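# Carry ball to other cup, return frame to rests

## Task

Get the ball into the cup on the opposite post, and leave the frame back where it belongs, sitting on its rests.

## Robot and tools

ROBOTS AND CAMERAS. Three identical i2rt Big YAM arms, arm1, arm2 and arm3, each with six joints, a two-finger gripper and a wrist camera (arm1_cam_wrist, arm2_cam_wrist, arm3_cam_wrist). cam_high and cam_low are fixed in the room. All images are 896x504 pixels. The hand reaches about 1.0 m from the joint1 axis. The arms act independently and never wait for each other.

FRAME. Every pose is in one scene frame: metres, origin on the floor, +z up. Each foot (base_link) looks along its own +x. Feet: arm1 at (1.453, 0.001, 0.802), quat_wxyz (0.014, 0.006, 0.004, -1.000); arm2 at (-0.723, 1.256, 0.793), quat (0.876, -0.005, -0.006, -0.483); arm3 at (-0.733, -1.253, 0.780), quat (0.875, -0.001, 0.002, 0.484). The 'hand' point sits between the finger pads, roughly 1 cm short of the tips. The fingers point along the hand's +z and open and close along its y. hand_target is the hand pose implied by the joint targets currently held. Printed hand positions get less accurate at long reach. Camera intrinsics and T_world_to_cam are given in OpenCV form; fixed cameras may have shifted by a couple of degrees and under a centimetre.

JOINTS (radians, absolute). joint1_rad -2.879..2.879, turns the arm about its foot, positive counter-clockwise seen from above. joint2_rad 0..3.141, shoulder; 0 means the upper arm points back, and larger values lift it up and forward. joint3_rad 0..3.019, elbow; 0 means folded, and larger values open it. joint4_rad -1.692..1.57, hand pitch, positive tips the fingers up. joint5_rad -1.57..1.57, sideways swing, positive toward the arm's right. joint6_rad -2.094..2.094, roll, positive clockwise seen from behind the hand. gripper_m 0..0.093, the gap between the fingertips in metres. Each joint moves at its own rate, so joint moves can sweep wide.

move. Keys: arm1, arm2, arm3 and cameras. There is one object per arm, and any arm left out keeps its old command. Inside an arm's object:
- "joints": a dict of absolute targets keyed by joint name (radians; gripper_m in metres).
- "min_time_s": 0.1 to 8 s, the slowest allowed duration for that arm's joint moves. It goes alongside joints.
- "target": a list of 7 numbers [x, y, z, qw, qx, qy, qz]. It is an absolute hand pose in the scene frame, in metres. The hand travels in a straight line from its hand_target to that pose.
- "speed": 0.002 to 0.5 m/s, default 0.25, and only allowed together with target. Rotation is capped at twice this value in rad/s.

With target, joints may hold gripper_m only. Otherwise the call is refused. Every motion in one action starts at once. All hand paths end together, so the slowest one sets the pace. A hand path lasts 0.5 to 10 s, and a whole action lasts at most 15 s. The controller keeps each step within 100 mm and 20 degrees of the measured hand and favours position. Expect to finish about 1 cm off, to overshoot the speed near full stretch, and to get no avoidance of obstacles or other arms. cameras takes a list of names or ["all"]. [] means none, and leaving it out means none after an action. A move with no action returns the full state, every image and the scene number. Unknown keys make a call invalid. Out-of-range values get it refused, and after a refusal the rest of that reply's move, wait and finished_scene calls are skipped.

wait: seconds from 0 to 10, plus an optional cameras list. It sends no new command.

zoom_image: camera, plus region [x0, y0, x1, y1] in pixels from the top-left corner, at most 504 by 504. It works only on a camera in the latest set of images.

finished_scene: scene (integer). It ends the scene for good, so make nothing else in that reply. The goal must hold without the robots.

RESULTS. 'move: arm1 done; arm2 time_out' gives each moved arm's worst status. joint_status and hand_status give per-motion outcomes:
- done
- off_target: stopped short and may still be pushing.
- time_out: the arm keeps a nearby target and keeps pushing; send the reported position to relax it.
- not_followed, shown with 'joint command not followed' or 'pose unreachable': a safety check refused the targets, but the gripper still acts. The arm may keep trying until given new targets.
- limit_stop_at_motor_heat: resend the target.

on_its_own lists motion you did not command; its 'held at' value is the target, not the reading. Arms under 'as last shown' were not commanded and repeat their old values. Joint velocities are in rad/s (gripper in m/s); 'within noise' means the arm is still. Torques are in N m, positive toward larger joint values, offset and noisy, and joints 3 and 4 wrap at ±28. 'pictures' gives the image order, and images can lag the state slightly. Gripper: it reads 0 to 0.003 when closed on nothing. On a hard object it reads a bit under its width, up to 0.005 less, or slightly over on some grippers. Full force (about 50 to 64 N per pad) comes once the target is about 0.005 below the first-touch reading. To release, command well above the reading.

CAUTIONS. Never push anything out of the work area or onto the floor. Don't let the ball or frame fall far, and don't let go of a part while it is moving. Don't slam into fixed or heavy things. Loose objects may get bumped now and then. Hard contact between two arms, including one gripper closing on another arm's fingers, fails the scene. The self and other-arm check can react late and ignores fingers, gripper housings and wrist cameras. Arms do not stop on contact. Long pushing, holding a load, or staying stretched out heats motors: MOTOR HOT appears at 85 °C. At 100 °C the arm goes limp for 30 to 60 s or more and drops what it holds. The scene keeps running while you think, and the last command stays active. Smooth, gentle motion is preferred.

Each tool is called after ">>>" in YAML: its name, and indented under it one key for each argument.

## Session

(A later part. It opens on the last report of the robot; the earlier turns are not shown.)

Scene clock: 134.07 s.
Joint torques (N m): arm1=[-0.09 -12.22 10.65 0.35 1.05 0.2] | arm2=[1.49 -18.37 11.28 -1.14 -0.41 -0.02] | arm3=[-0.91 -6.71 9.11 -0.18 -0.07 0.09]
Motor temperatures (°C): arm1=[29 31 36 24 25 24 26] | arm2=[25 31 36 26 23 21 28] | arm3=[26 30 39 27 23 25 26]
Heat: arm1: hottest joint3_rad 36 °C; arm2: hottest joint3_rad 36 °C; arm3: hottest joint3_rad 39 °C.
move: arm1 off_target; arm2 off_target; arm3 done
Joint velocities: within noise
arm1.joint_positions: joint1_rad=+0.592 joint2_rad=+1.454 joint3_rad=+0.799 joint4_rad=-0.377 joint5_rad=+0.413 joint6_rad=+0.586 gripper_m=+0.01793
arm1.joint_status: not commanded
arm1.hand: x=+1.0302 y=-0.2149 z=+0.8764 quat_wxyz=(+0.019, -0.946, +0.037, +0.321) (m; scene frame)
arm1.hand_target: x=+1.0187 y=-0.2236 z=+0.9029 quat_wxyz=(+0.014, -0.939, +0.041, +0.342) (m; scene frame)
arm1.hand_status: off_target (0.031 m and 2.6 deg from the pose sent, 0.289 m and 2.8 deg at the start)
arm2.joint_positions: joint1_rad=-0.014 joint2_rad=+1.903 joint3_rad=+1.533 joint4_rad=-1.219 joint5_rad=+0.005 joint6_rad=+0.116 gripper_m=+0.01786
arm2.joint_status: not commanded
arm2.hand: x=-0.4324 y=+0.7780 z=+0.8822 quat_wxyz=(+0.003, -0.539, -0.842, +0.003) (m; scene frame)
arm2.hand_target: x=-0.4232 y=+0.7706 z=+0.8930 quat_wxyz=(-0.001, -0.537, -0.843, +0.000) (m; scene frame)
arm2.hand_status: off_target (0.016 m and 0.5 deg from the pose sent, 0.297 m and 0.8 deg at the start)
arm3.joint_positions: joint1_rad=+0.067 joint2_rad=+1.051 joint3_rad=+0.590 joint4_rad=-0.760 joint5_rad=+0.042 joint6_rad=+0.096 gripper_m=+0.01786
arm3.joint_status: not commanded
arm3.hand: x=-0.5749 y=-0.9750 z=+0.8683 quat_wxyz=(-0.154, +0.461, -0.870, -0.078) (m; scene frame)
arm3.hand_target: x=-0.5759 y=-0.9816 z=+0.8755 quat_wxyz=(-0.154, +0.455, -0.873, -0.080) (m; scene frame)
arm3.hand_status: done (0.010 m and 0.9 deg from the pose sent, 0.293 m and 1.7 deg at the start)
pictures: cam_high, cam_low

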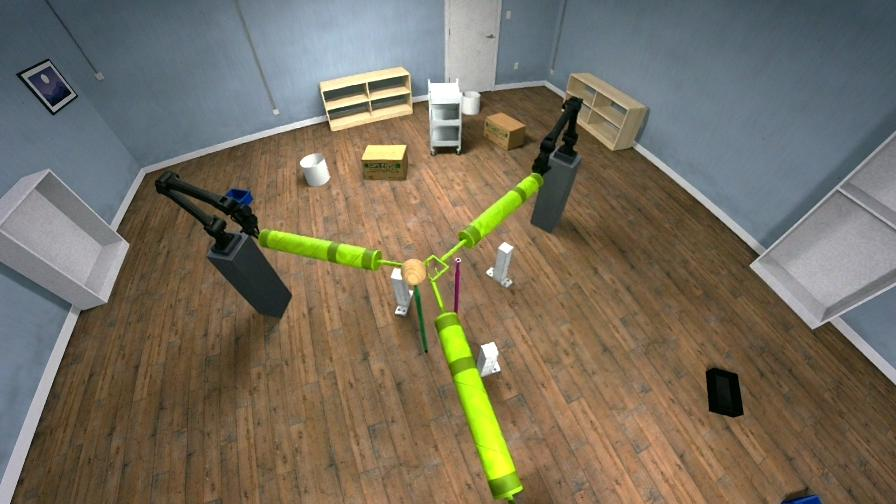

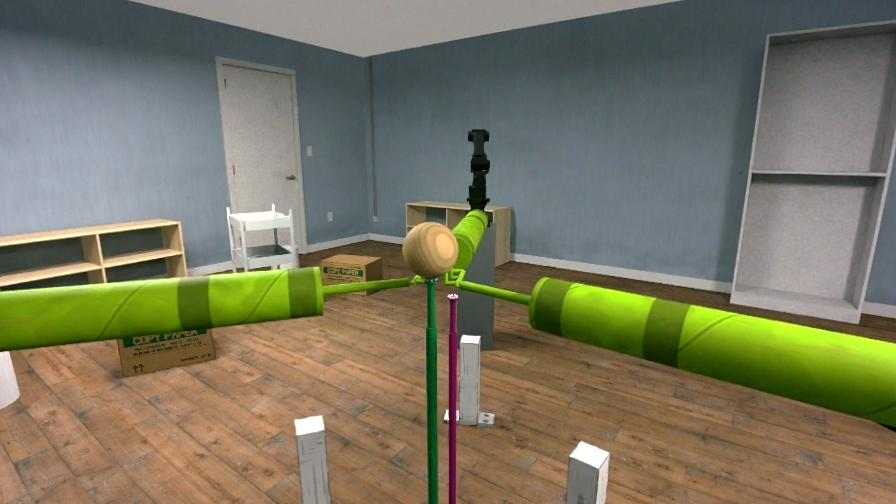

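>>> move:
  arm1: {"target":[1.058,-0.308,0.891,0.0149,-0.939,0.041,0.3417],"speed":0.08}
  arm2: {"target":[-0.383,0.686,0.881,0,0.5373,0.8434,0],"speed":0.08}
  arm3: {"target":[-0.536,-1.066,0.862,0.154,-0.4547,0.8735,0.0802],"speed":0.08}
  cameras: ["cam_high","cam_low"]

>>> zoom_image:
  camera: "cam_low"
  region: [380, 200, 500, 320]

>>> zoom_image:
  camera: "cam_high"
  region: [380, 235, 470, 305]

Scene clock: 155.10 s.
Joint torques (N m): arm1=[-0.26 -12.63 10.69 0.18 1.25 0.18] | arm2=[2.02 -22.12 12.16 -1.03 -0.39 0.05] | arm3=[-1.49 -4.78 9.35 -0.09 -0.08 0.04]
Motor temperatures (°C): arm1=[29 31 39 24 27 24 26] | arm2=[25 35 38 26 23 21 29] | arm3=[26 30 36 27 23 24 26]
Heat: arm1: hottest joint3_rad 39 °C; arm2: hottest joint3_rad 38 °C; arm3: hottest joint3_rad 36 °C.
move: arm1 off_target; arm2 off_target; arm3 done
Joint velocities: within noise
arm1.joint_positions: joint1_rad=+0.812 joint2_rad=+1.540 joint3_rad=+0.878 joint4_rad=-0.464 joint5_rad=+0.520 joint6_rad=+0.802 gripper_m=+0.01794
arm1.joint_status: not commanded
arm1.hand: x=+1.0696 y=-0.2966 z=+0.8676 quat_wxyz=(+0.019, -0.945, +0.037, +0.323) (m; scene frame)
arm1.hand_target: x=+1.0586 y=-0.3074 z=+0.8912 quat_wxyz=(+0.014, -0.939, +0.041, +0.342) (m; scene frame)
arm1.hand_status: off_target (0.029 m and 2.3 deg from the pose sent, 0.098 m and 2.6 deg at the start)
arm2.joint_positions: joint1_rad=-0.036 joint2_rad=+2.159 joint3_rad=+1.913 joint4_rad=-1.351 joint5_rad=+0.005 joint6_rad=+0.095 gripper_m=+0.01786
arm2.joint_status: not commanded
arm2.hand: x=-0.3966 y=+0.6928 z=+0.8703 quat_wxyz=(+0.006, -0.539, -0.842, +0.001) (m; scene frame)
arm2.hand_target: x=-0.3834 y=+0.6868 z=+0.8810 quat_wxyz=(-0.001, -0.537, -0.843, +0.000) (m; scene frame)
arm2.hand_status: off_target (0.019 m and 0.8 deg from the pose sent, 0.104 m and 0.5 deg at the start)
arm3.joint_positions: joint1_rad=-0.288 joint2_rad=+0.924 joint3_rad=+0.483 joint4_rad=-0.788 joint5_rad=-0.085 joint6_rad=-0.241 gripper_m=+0.01786
arm3.joint_status: not commanded
arm3.hand: x=-0.5354 y=-1.0595 z=+0.8559 quat_wxyz=(-0.153, +0.463, -0.869, -0.081) (m; scene frame)
arm3.hand_target: x=-0.5359 y=-1.0657 z=+0.8615 quat_wxyz=(-0.154, +0.455, -0.874, -0.080) (m; scene frame)
arm3.hand_status: done (0.009 m and 1.0 deg from the pose sent, 0.099 m and 0.9 deg at the start)
pictures: cam_high, cam_low

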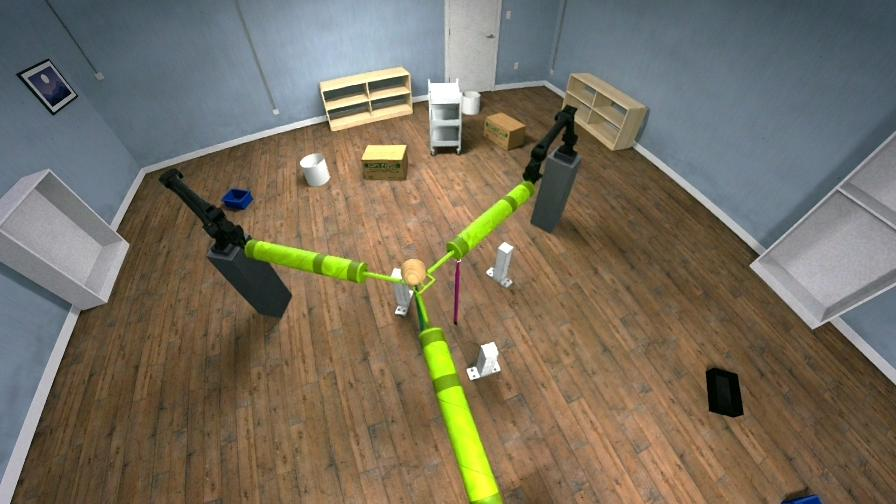

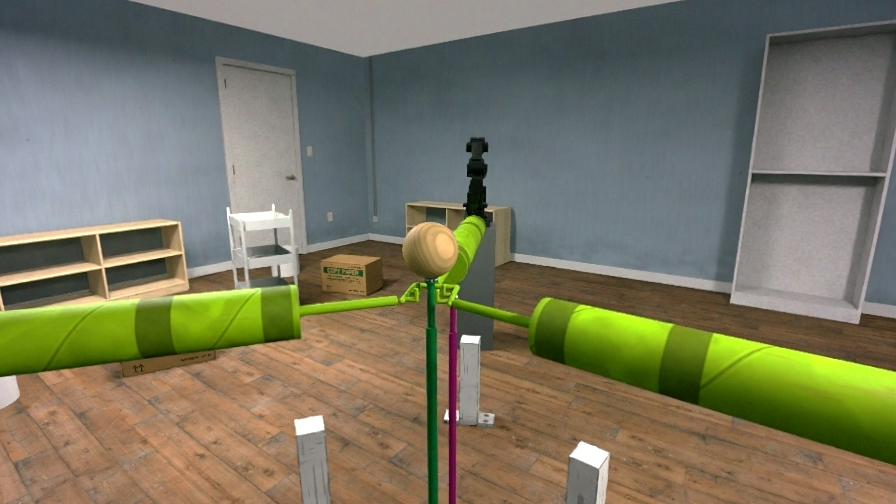

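Scaled by 4.200 from the camera's 896x504 image, which has a finer 1280x720 frame.

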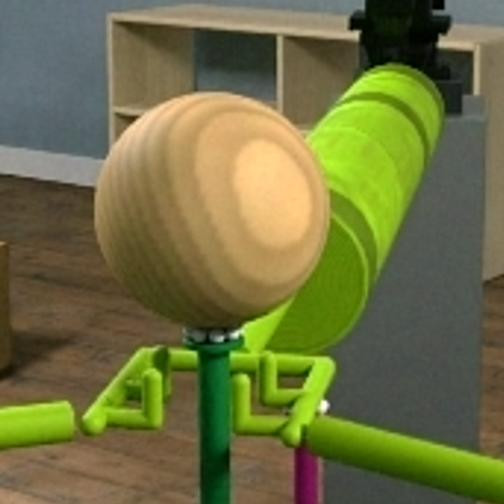

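Scaled by 5.600 from the camera's 896x504 image, which has a finer 1280x720 frame.

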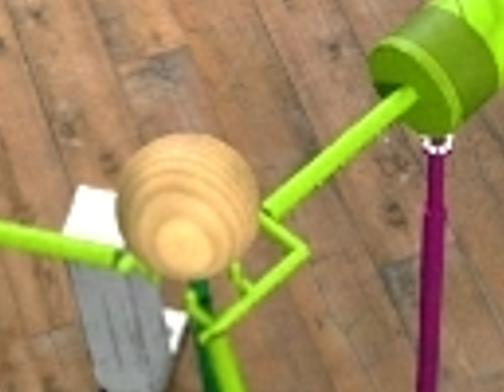

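>>> move:
  arm1: {"target":[1.058,-0.308,0.965,0.0149,-0.939,0.041,0.3417],"speed":0.05}
  arm2: {"target":[-0.383,0.686,0.957,0,0.5373,0.8434,0],"speed":0.05}
  arm3: {"target":[-0.536,-1.066,0.936,0.154,-0.4547,0.8735,0.0802],"speed":0.05}
  cameras: ["cam_high","cam_low"]

>>> zoom_image:
  camera: "cam_low"
  region: [380, 170, 500, 290]

>>> zoom_image:
  camera: "cam_high"
  region: [380, 215, 470, 285]

Scene clock: 174.37 s.
Joint torques (N m): arm1=[-0.32 -15.33 11.69 -0.32 1.21 0.16] | arm2=[2.84 -24.53 13.01 -1.13 -0.46 0.09] | arm3=[-1.38 -4.54 13.65 -1.2 -0.06 0.07]
Motor temperatures (°C): arm1=[29 31 41 24 28 24 26] | arm2=[25 35 43 26 23 21 29] | arm3=[26 29 37 27 23 24 26]
Heat: arm1: hottest joint3_rad 41 °C; arm2: hottest joint3_rad 43 °C; arm3: hottest joint3_rad 37 °C.
move: arm1 off_target; arm2 off_target; arm3 off_target
Joint velocities: within noise
arm1.joint_positions: joint1_rad=+0.812 joint2_rad=+1.472 joint3_rad=+0.980 joint4_rad=-0.662 joint5_rad=+0.521 joint6_rad=+0.803 gripper_m=+0.01794
arm1.joint_status: not commanded
arm1.hand: x=+1.0664 y=-0.3000 z=+0.9225 quat_wxyz=(+0.029, -0.948, +0.034, +0.316) (m; scene frame)
arm1.hand_target: x=+1.0587 y=-0.3070 z=+0.9643 quat_wxyz=(+0.014, -0.939, +0.041, +0.342) (m; scene frame)
arm1.hand_status: off_target (0.044 m and 3.7 deg from the pose sent, 0.099 m and 2.3 deg at the start)
arm2.joint_positions: joint1_rad=-0.044 joint2_rad=+2.159 joint3_rad=+2.057 joint4_rad=-1.528 joint5_rad=+0.006 joint6_rad=+0.090 gripper_m=+0.01786
arm2.joint_status: not commanded
arm2.hand: x=-0.4015 y=+0.6896 z=+0.9247 quat_wxyz=(+0.021, -0.540, -0.841, -0.007) (m; scene frame)
arm2.hand_target: x=-0.3839 y=+0.6876 z=+0.9569 quat_wxyz=(-0.001, -0.537, -0.844, +0.000) (m; scene frame)
arm2.hand_status: off_target (0.037 m and 2.6 deg from the pose sent, 0.088 m and 0.8 deg at the start)
arm3.joint_positions: joint1_rad=-0.289 joint2_rad=+0.845 joint3_rad=+0.598 joint4_rad=-1.002 joint5_rad=-0.085 joint6_rad=-0.242 gripper_m=+0.01786
arm3.joint_status: not commanded
arm3.hand: x=-0.5399 y=-1.0635 z=+0.9092 quat_wxyz=(-0.143, +0.464, -0.871, -0.078) (m; scene frame)
arm3.hand_target: x=-0.5360 y=-1.0655 z=+0.9344 quat_wxyz=(-0.154, +0.455, -0.873, -0.080) (m; scene frame)
arm3.hand_status: off_target (0.027 m and 1.6 deg from the pose sent, 0.080 m and 1.0 deg at the start)
pictures: cam_high, cam_low

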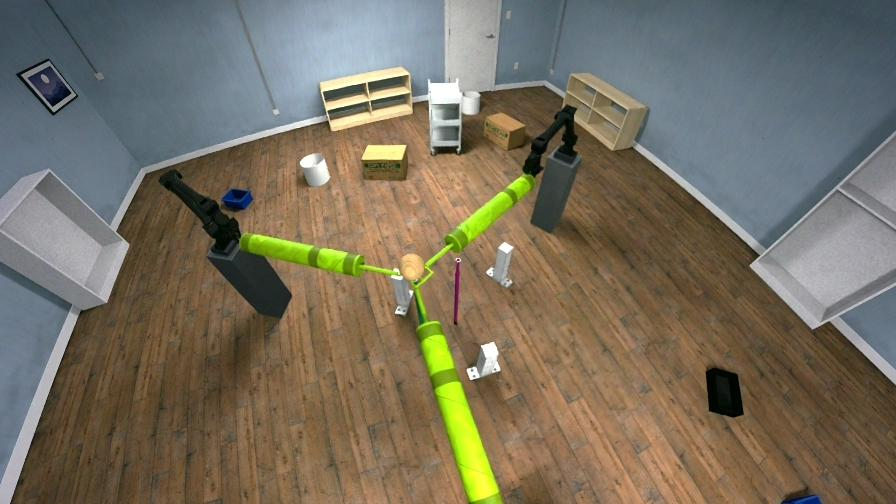

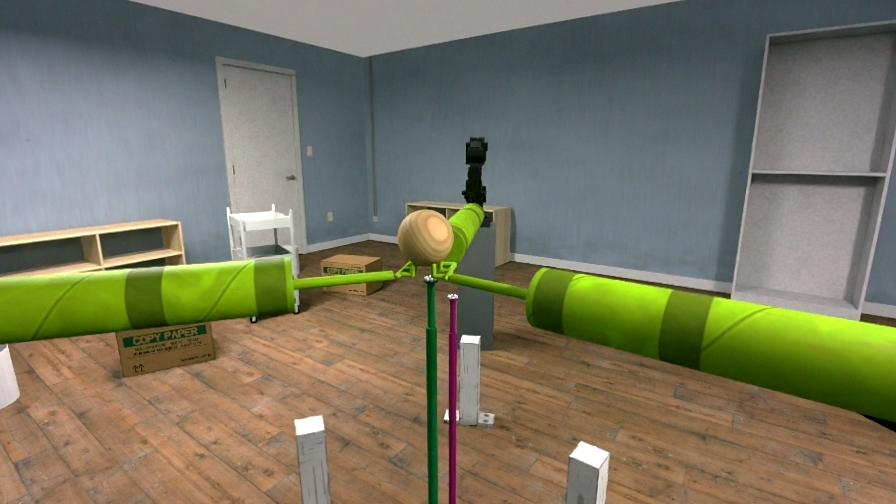

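Scaled by 4.200 from the camera's 896x504 image, which has a finer 1280x720 frame.

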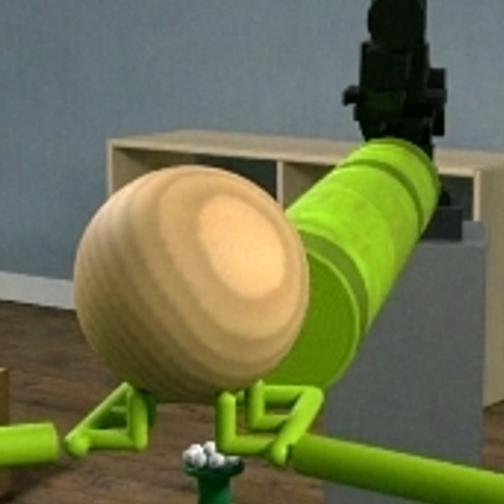

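Scaled by 5.600 from the camera's 896x504 image, which has a finer 1280x720 frame.

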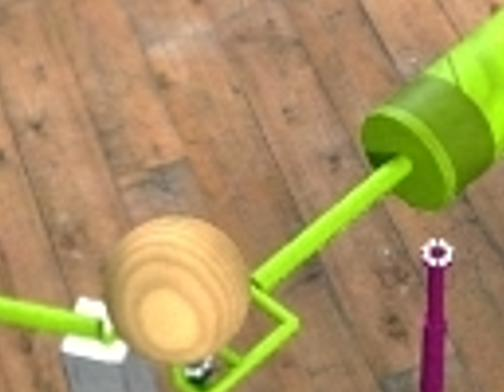

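>>> move:
  arm1: {"target":[0.936,-0.044,0.860,0.0149,-0.939,0.041,0.3417],"speed":0.1}
  arm2: {"target":[-0.505,0.950,0.845,0,0.5373,0.8434,0],"speed":0.1}
  arm3: {"target":[-0.658,-0.802,0.838,0.154,-0.4547,0.8735,0.0802],"speed":0.1}
  cameras: ["cam_high","cam_low"]

>>> zoom_image:
  camera: "cam_low"
  region: [400, 190, 520, 310]

>>> zoom_image:
  camera: "cam_high"
  region: [410, 205, 500, 275]

Scene clock: 194.23 s.
Joint torques (N m): arm1=[-2.02 -13.16 8.12 2 0.17 0.08] | arm2=[3.14 -15.79 5.24 -0.29 -0.34 0.2] | arm3=[1.55 -9.88 10.73 0.24 0.26 0.39]
Motor temperatures (°C): arm1=[29 33 43 24 29 24 27] | arm2=[25 37 49 26 23 21 29] | arm3=[26 29 44 27 23 24 27]
Heat: arm1: hottest joint3_rad 43 °C; arm2: hottest joint3_rad 49 °C; arm3: hottest joint3_rad 44 °C.
move: arm1 off_target; arm2 off_target; arm3 off_target
Joint velocities: within noise
arm1.joint_positions: joint1_rad=+0.117 joint2_rad=+1.556 joint3_rad=+0.777 joint4_rad=-0.144 joint5_rad=+0.133 joint6_rad=+0.185 gripper_m=+0.01794
arm1.joint_status: not commanded
arm1.hand: x=+0.9493 y=-0.0496 z=+0.8407 quat_wxyz=(+0.014, -0.947, +0.039, +0.318) (m; scene frame)
arm1.hand_target: x=+0.9364 y=-0.0439 z=+0.8602 quat_wxyz=(+0.015, -0.939, +0.041, +0.342) (m; scene frame)
arm1.hand_status: off_target (0.024 m and 2.8 deg from the pose sent, 0.294 m and 3.7 deg at the start)
arm2.joint_positions: joint1_rad=+0.033 joint2_rad=+1.559 joint3_rad=+0.919 joint4_rad=-0.967 joint5_rad=+0.002 joint6_rad=+0.159 gripper_m=+0.01786
arm2.joint_status: not commanded
arm2.hand: x=-0.5094 y=+0.9395 z=+0.8332 quat_wxyz=(+0.010, -0.537, -0.843, -0.002) (m; scene frame)
arm2.hand_target: x=-0.5052 y=+0.9497 z=+0.8442 quat_wxyz=(+0.000, -0.537, -0.843, +0.000) (m; scene frame)
arm2.hand_status: off_target (0.016 m and 1.2 deg from the pose sent, 0.291 m and 2.6 deg at the start)
arm3.joint_positions: joint1_rad=+0.442 joint2_rad=+1.515 joint3_rad=+0.870 joint4_rad=-0.631 joint5_rad=+0.169 joint6_rad=+0.450 gripper_m=+0.01786
arm3.joint_status: not commanded
arm3.hand: x=-0.6515 y=-0.8144 z=+0.8257 quat_wxyz=(-0.151, +0.463, -0.870, -0.070) (m; scene frame)
arm3.hand_target: x=-0.6582 y=-0.8023 z=+0.8381 quat_wxyz=(-0.154, +0.455, -0.873, -0.081) (m; scene frame)
arm3.hand_status: off_target (0.019 m and 1.6 deg from the pose sent, 0.296 m and 1.6 deg at the start)
pictures: cam_high, cam_low

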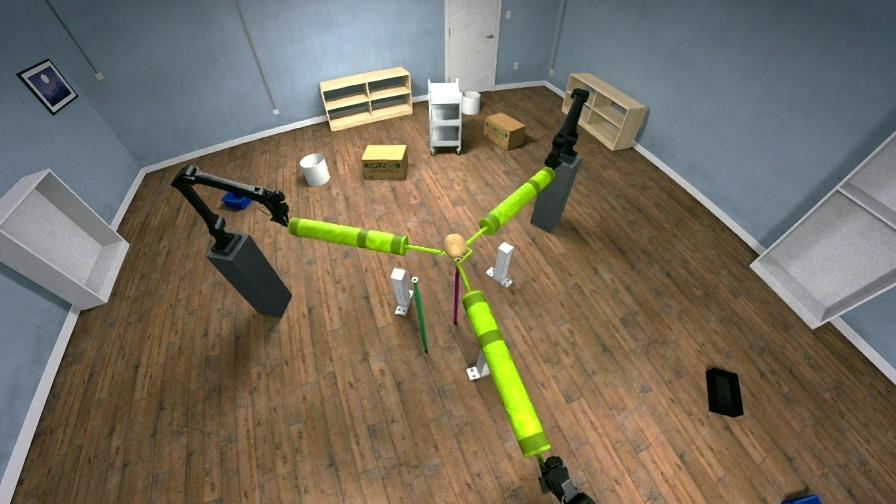

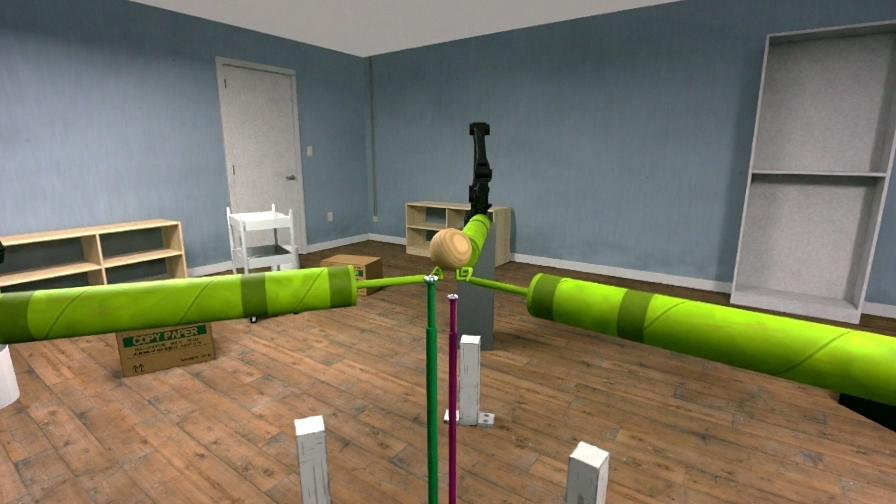

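Scaled by 4.200 from the camera's 896x504 image, which has a finer 1280x720 frame.

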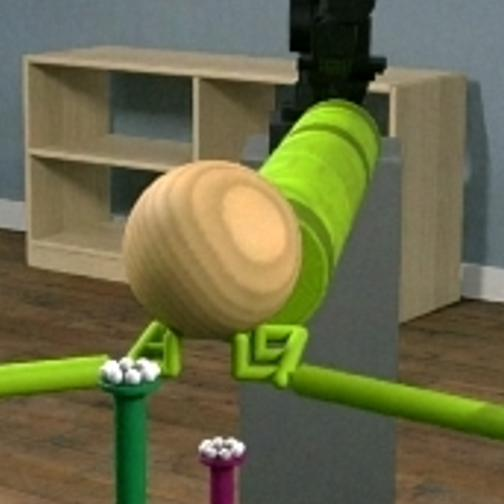

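Scaled by 5.600 from the camera's 896x504 image, which has a finer 1280x720 frame.

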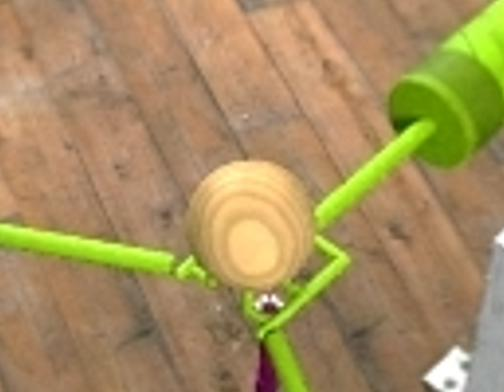

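>>> move:
  arm1: {"target":[0.927,-0.022,0.830,0.0149,-0.939,0.041,0.3417],"speed":0.06}
  arm2: {"target":[-0.514,0.972,0.815,0,0.5373,0.8434,0],"speed":0.06}
  arm3: {"target":[-0.667,-0.780,0.806,0.154,-0.4547,0.8735,0.0802],"speed":0.06}
  cameras: ["cam_high","cam_low"]

>>> zoom_image:
  camera: "cam_low"
  region: [400, 200, 500, 310]

>>> zoom_image:
  camera: "cam_high"
  region: [420, 210, 500, 280]

Scene clock: 217.50 s.
Joint torques (N m): arm1=[-2.08 -13.92 7.01 2.3 0.05 0.08] | arm2=[3.14 -14.86 4.64 -0.27 -0.36 0.2] | arm3=[1.32 -10.81 10.11 0.39 0.36 0.36]
Motor temperatures (°C): arm1=[29 33 40 24 27 24 27] | arm2=[25 38 42 26 23 21 29] | arm3=[26 30 41 27 23 25 27]
Heat: arm1: hottest joint3_rad 40 °C; arm2: hottest joint3_rad 42 °C; arm3: hottest joint3_rad 41 °C.
move: arm1 off_target; arm2 off_target; arm3 off_target
Joint velocities: within noise
arm1.joint_positions: joint1_rad=+0.062 joint2_rad=+1.641 joint3_rad=+0.777 joint4_rad=-0.056 joint5_rad=+0.100 joint6_rad=+0.141 gripper_m=+0.01794
arm1.joint_status: not commanded
arm1.hand: x=+0.9390 y=-0.0284 z=+0.8121 quat_wxyz=(+0.014, -0.947, +0.038, +0.318) (m; scene frame)
arm1.hand_target: x=+0.9274 y=-0.0218 z=+0.8302 quat_wxyz=(+0.015, -0.939, +0.041, +0.342) (m; scene frame)
arm1.hand_status: off_target (0.022 m and 2.9 deg from the pose sent, 0.037 m and 2.8 deg at the start)
arm2.joint_positions: joint1_rad=+0.048 joint2_rad=+1.554 joint3_rad=+0.821 joint4_rad=-0.869 joint5_rad=+0.002 joint6_rad=+0.175 gripper_m=+0.01786
arm2.joint_status: not commanded
arm2.hand: x=-0.5179 y=+0.9612 z=+0.8057 quat_wxyz=(+0.008, -0.538, -0.843, +0.000) (m; scene frame)
arm2.hand_target: x=-0.5142 y=+0.9716 z=+0.8143 quat_wxyz=(+0.000, -0.537, -0.843, +0.000) (m; scene frame)
arm2.hand_status: off_target (0.015 m and 0.9 deg from the pose sent, 0.038 m and 1.2 deg at the start)
arm3.joint_positions: joint1_rad=+0.471 joint2_rad=+1.621 joint3_rad=+0.897 joint4_rad=-0.558 joint5_rad=+0.175 joint6_rad=+0.480 gripper_m=+0.01786
arm3.joint_status: not commanded
arm3.hand: x=-0.6616 y=-0.7929 z=+0.7949 quat_wxyz=(-0.150, +0.463, -0.871, -0.070) (m; scene frame)
arm3.hand_target: x=-0.6671 y=-0.7803 z=+0.8062 quat_wxyz=(-0.154, +0.455, -0.873, -0.081) (m; scene frame)
arm3.hand_status: off_target (0.018 m and 1.6 deg from the pose sent, 0.043 m and 1.6 deg at the start)
pictures: cam_high, cam_low

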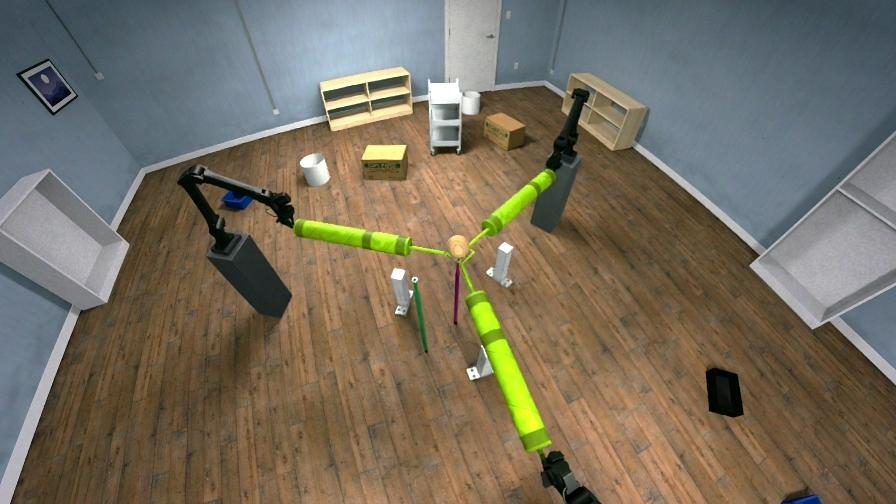

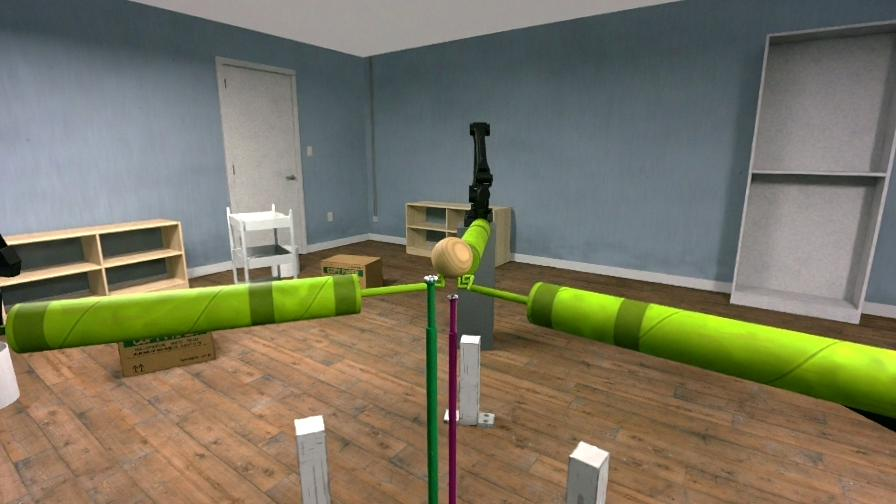

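Scaled by 4.582 from the camera's 896x504 image, which has a finer 1280x720 frame.

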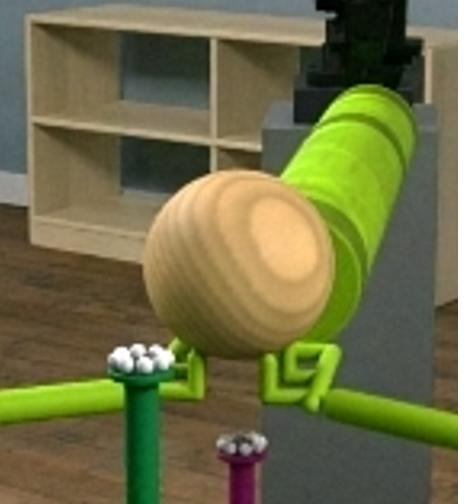

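Scaled by 6.300 from the camera's 896x504 image, which has a finer 1280x720 frame.

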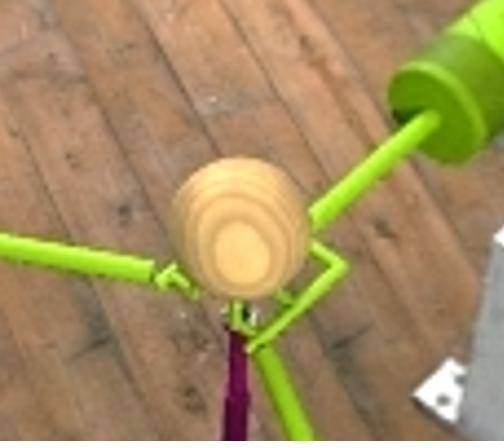

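>>> move:
  arm1: {"target":[0.925,-0.018,0.738,0.0149,-0.939,0.041,0.3417],"speed":0.05}
  arm2: {"target":[-0.516,0.976,0.723,0,0.5373,0.8434,0],"speed":0.05}
  arm3: {"target":[-0.669,-0.776,0.713,0.154,-0.4547,0.8735,0.0802],"speed":0.05}
  cameras: ["cam_high","cam_low"]

>>> zoom_image:
  camera: "cam_low"
  region: [400, 210, 500, 340]

>>> zoom_image:
  camera: "cam_high"
  region: [420, 220, 500, 290]

Scene clock: 237.77 s.
Joint torques (N m): arm1=[-1.85 -14.74 4.72 2.56 -0.1 0.12] | arm2=[2.14 -11.46 3.71 0.28 -0.23 0.12] | arm3=[0.73 -11.87 6.58 1.36 0.47 0.27]
Motor temperatures (°C): arm1=[29 33 38 24 27 24 27] | arm2=[25 38 38 26 23 22 30] | arm3=[26 29 41 27 23 25 27]
Heat: arm1: hottest joint3_rad 38 °C; arm2: hottest joint2_rad 38 °C; arm3: hottest joint3_rad 41 °C.
move: arm1 off_target; arm2 done; arm3 done
Joint velocities: within noise
arm1.joint_positions: joint1_rad=+0.051 joint2_rad=+1.883 joint3_rad=+0.756 joint4_rad=+0.215 joint5_rad=+0.098 joint6_rad=+0.131 gripper_m=+0.01794
arm1.joint_status: not commanded
arm1.hand: x=+0.9358 y=-0.0223 z=+0.7250 quat_wxyz=(+0.017, -0.946, +0.039, +0.321) (m; scene frame)
arm1.hand_target: x=+0.9252 y=-0.0179 z=+0.7381 quat_wxyz=(+0.015, -0.939, +0.041, +0.342) (m; scene frame)
arm1.hand_status: off_target (0.017 m and 2.6 deg from the pose sent, 0.076 m and 3.0 deg at the start)
arm2.joint_positions: joint1_rad=+0.063 joint2_rad=+1.712 joint3_rad=+0.728 joint4_rad=-0.590 joint5_rad=-0.001 joint6_rad=+0.187 gripper_m=+0.01786
arm2.joint_status: not commanded
arm2.hand: x=-0.5162 y=+0.9687 z=+0.7285 quat_wxyz=(-0.005, -0.536, -0.844, +0.004) (m; scene frame)
arm2.hand_target: x=-0.5162 y=+0.9759 z=+0.7232 quat_wxyz=(+0.000, -0.537, -0.843, +0.000) (m; scene frame)
arm2.hand_status: done (0.009 m and 0.8 deg from the pose sent, 0.084 m and 0.9 deg at the start)
arm3.joint_positions: joint1_rad=+0.482 joint2_rad=+1.829 joint3_rad=+0.875 joint4_rad=-0.329 joint5_rad=+0.174 joint6_rad=+0.492 gripper_m=+0.01786
arm3.joint_status: not commanded
arm3.hand: x=-0.6663 y=-0.7825 z=+0.7103 quat_wxyz=(-0.148, +0.463, -0.871, -0.072) (m; scene frame)
arm3.hand_target: x=-0.6690 y=-0.7760 z=+0.7131 quat_wxyz=(-0.154, +0.455, -0.873, -0.080) (m; scene frame)
arm3.hand_status: done (0.008 m and 1.5 deg from the pose sent, 0.084 m and 1.6 deg at the start)
pictures: cam_high, cam_low

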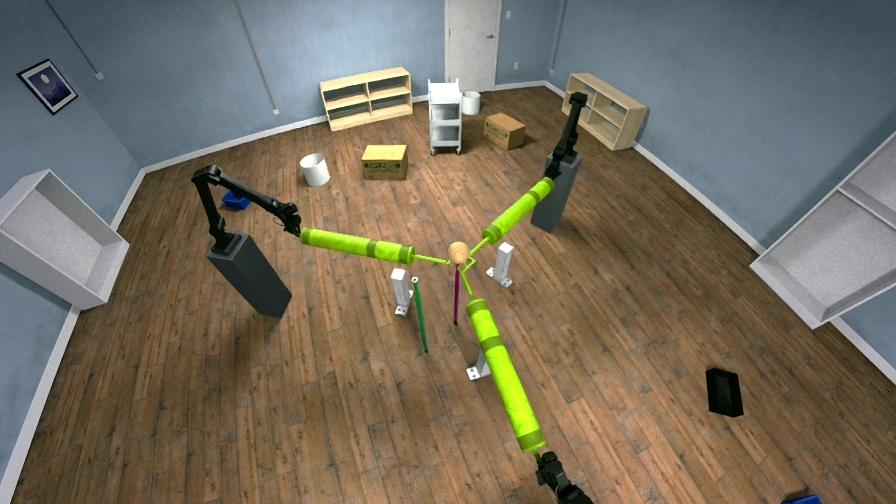

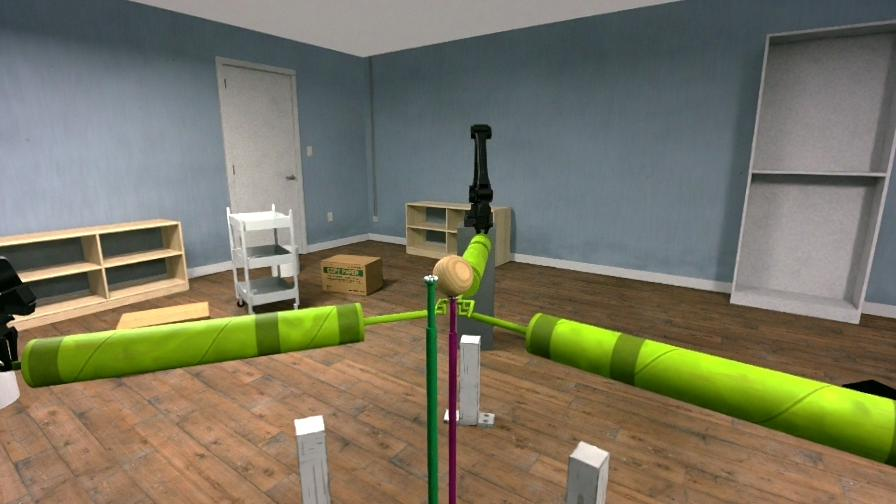

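Scaled by 3.877 from the camera's 896x504 image, which has a finer 1280x720 frame.

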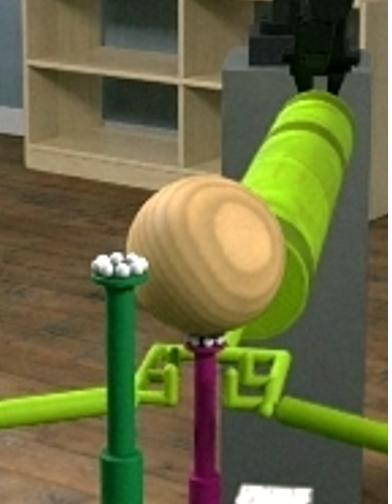

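Scaled by 6.300 from the camera's 896x504 image, which has a finer 1280x720 frame.

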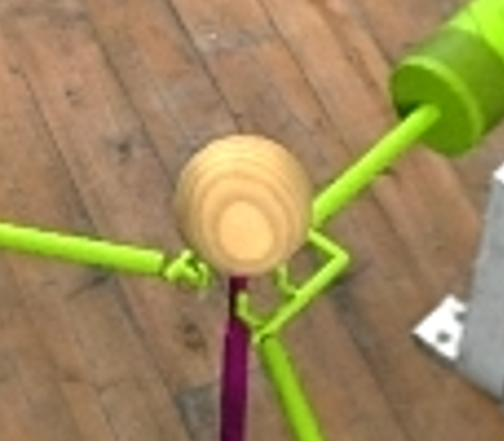

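>>> move:
  arm1: {"target":[0.884,0.047,0.738,0.0149,-0.939,0.041,0.3417],"speed":0.1}
  arm2: {"target":[-0.551,1.043,0.723,0,0.5373,0.8434,0],"speed":0.1}
  arm3: {"target":[-0.710,-0.711,0.715,0.154,-0.4547,0.8735,0.0802],"speed":0.1}

>>> move:
  arm1: {"target":[0.884,0.047,0.506,0.0149,-0.939,0.041,0.3417],"speed":0.15}
  arm2: {"target":[-0.551,1.043,0.487,0,0.5373,0.8434,0],"speed":0.15}
  arm3: {"target":[-0.710,-0.711,0.472,0.154,-0.4547,0.8735,0.0802],"speed":0.15}
  cameras: ["cam_high","cam_low"]

>>> zoom_image:
  camera: "cam_high"
  region: [270, 190, 570, 490]

>>> zoom_image:
  camera: "cam_low"
  region: [320, 180, 620, 504]

Scene clock: 253.03 s.
Joint torques (N m): arm1=[-1.96 -15.79 7.08 1.29 -0.13 0.11] | arm2=[2.67 -11.46 2.35 -0.14 -0.33 0.16] | arm3=[1.38 -13.39 9.01 -0.01 0.28 0.35]
Motor temperatures (°C): arm1=[29 34 36 24 27 24 27] | arm2=[25 37 36 26 23 21 30] | arm3=[26 30 39 27 23 25 27]
Heat: arm1: hottest joint3_rad 36 °C; arm2: hottest joint2_rad 37 °C; arm3: hottest joint3_rad 39 °C.
move: arm1 off_target; arm2 off_target; arm3 off_target
Joint velocities: within noise
arm1.joint_positions: joint1_rad=-0.097 joint2_rad=+1.940 joint3_rad=+0.852 joint4_rad=+0.191 joint5_rad=+0.001 joint6_rad=+0.018 gripper_m=+0.01794
arm1.joint_status: not commanded
arm1.hand: x=+0.9009 y=+0.0397 z=+0.7229 quat_wxyz=(+0.013, -0.945, +0.039, +0.325) (m; scene frame)
arm1.hand_target: x=+0.8846 y=+0.0471 z=+0.7384 quat_wxyz=(+0.015, -0.939, +0.041, +0.342) (m; scene frame)
arm1.hand_status: off_target (0.024 m and 2.0 deg from the pose sent, 0.088 m and 2.6 deg at the start)
arm2.joint_positions: joint1_rad=+0.098 joint2_rad=+1.607 joint3_rad=+0.531 joint4_rad=-0.510 joint5_rad=+0.001 joint6_rad=+0.224 gripper_m=+0.01786
arm2.joint_status: not commanded
arm2.hand: x=-0.5509 y=+1.0329 z=+0.7198 quat_wxyz=(+0.001, -0.537, -0.844, +0.003) (m; scene frame)
arm2.hand_target: x=-0.5512 y=+1.0428 z=+0.7225 quat_wxyz=(+0.000, -0.537, -0.843, +0.000) (m; scene frame)
arm2.hand_status: off_target (0.011 m and 0.3 deg from the pose sent, 0.082 m and 0.8 deg at the start)
arm3.joint_positions: joint1_rad=+0.567 joint2_rad=+1.933 joint3_rad=+1.053 joint4_rad=-0.403 joint5_rad=+0.206 joint6_rad=+0.574 gripper_m=+0.01786
arm3.joint_status: not commanded
arm3.hand: x=-0.7013 y=-0.7209 z=+0.7096 quat_wxyz=(-0.155, +0.461, -0.870, -0.076) (m; scene frame)
arm3.hand_target: x=-0.7100 y=-0.7114 z=+0.7151 quat_wxyz=(-0.154, +0.455, -0.873, -0.081) (m; scene frame)
arm3.hand_status: off_target (0.014 m and 0.9 deg from the pose sent, 0.084 m and 1.5 deg at the start)
pictures: none

Scene clock: 255.30 s.
Joint torques (N m): arm1=[-1.55 -18.43 1.98 2.48 0.03 0.17] | arm2=[2.26 -11.99 -1.87 0.31 -0.22 0.12] | arm3=[1.2 -15.56 4.37 1.03 0.33 0.31]
Motor temperatures (°C): arm1=[29 34 36 24 27 24 27] | arm2=[25 37 36 26 23 21 30] | arm3=[26 30 39 27 23 25 27]
Heat: arm1: hottest joint3_rad 36 °C; arm2: hottest joint2_rad 37 °C; arm3: hottest joint3_rad 39 °C.
move: arm1 off_target; arm2 done; arm3 off_target
Joint velocities: within noise
arm1.joint_positions: joint1_rad=-0.097 joint2_rad=+2.582 joint3_rad=+1.083 joint4_rad=+0.593 joint5_rad=+0.000 joint6_rad=+0.016 gripper_m=+0.01794
arm1.joint_status: not commanded
arm1.hand: x=+0.8981 y=+0.0420 z=+0.4934 quat_wxyz=(+0.013, -0.946, +0.038, +0.321) (m; scene frame)
arm1.hand_target: x=+0.8842 y=+0.0471 z=+0.5061 quat_wxyz=(+0.015, -0.939, +0.041, +0.342) (m; scene frame)
arm1.hand_status: off_target (0.020 m and 2.5 deg from the pose sent, 0.218 m and 2.0 deg at the start)
arm2.joint_positions: joint1_rad=+0.108 joint2_rad=+2.462 joint3_rad=+0.676 joint4_rad=+0.213 joint5_rad=-0.002 joint6_rad=+0.233 gripper_m=+0.01786
arm2.joint_status: not commanded
arm2.hand: x=-0.5493 y=+1.0342 z=+0.4920 quat_wxyz=(-0.006, -0.537, -0.844, +0.004) (m; scene frame)
arm2.hand_target: x=-0.5513 y=+1.0429 z=+0.4872 quat_wxyz=(+0.000, -0.537, -0.843, +0.000) (m; scene frame)
arm2.hand_status: done (0.010 m and 0.8 deg from the pose sent, 0.233 m and 0.3 deg at the start)
arm3.joint_positions: joint1_rad=+0.568 joint2_rad=+2.515 joint3_rad=+1.208 joint4_rad=+0.010 joint5_rad=+0.205 joint6_rad=+0.577 gripper_m=+0.01786
arm3.joint_status: not commanded
arm3.hand: x=-0.7027 y=-0.7198 z=+0.4712 quat_wxyz=(-0.151, +0.461, -0.871, -0.071) (m; scene frame)
arm3.hand_target: x=-0.7100 y=-0.7111 z=+0.4722 quat_wxyz=(-0.154, +0.455, -0.873, -0.080) (m; scene frame)
arm3.hand_status: off_target (0.012 m and 1.4 deg from the pose sent, 0.238 m and 0.9 deg at the start)
pictures: cam_high, cam_low

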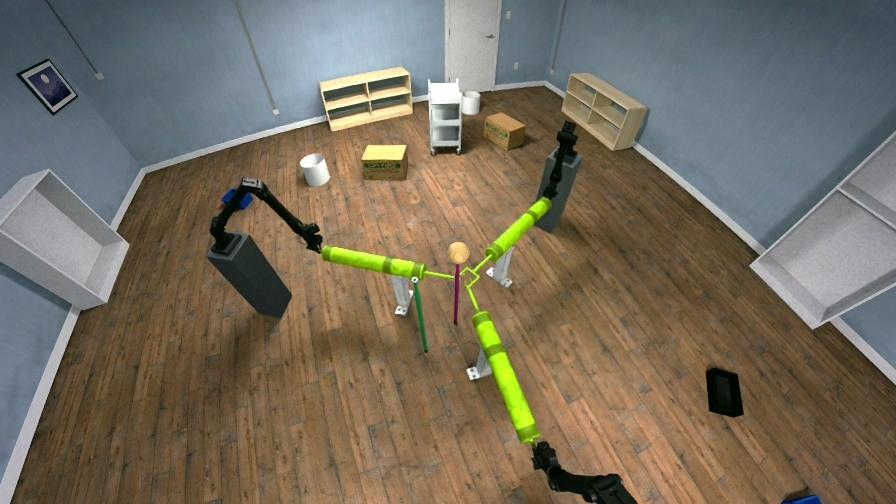

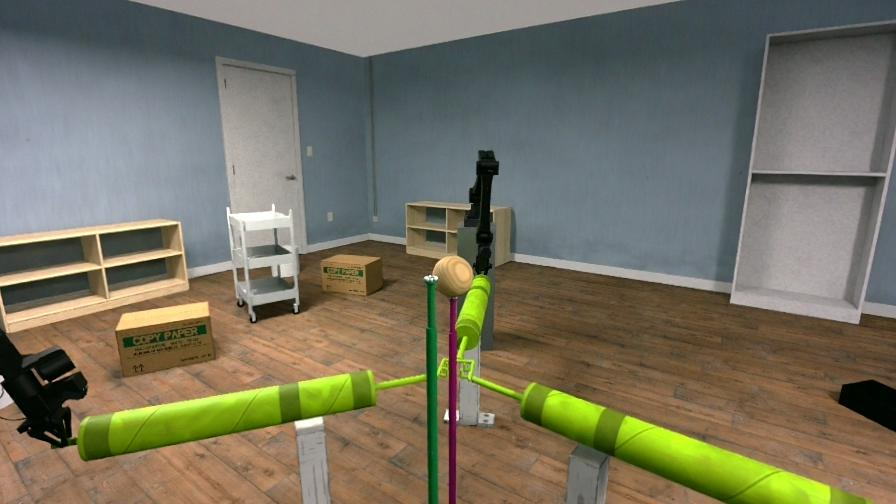

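Scaled by 1.680 from the camera's 896x504 image, which has a finer 1280x720 frame.

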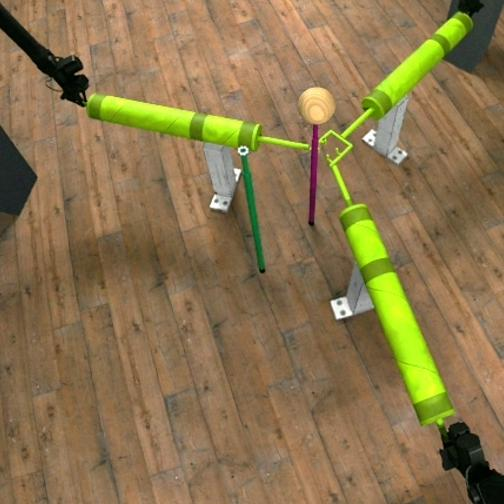

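Scaled by 1.556 from the camera's 896x504 image, which has a finer 1280x720 frame.

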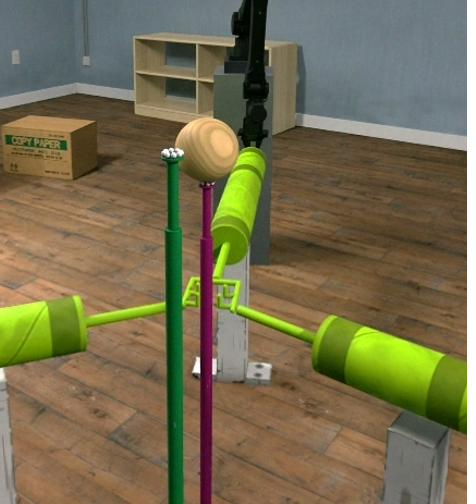

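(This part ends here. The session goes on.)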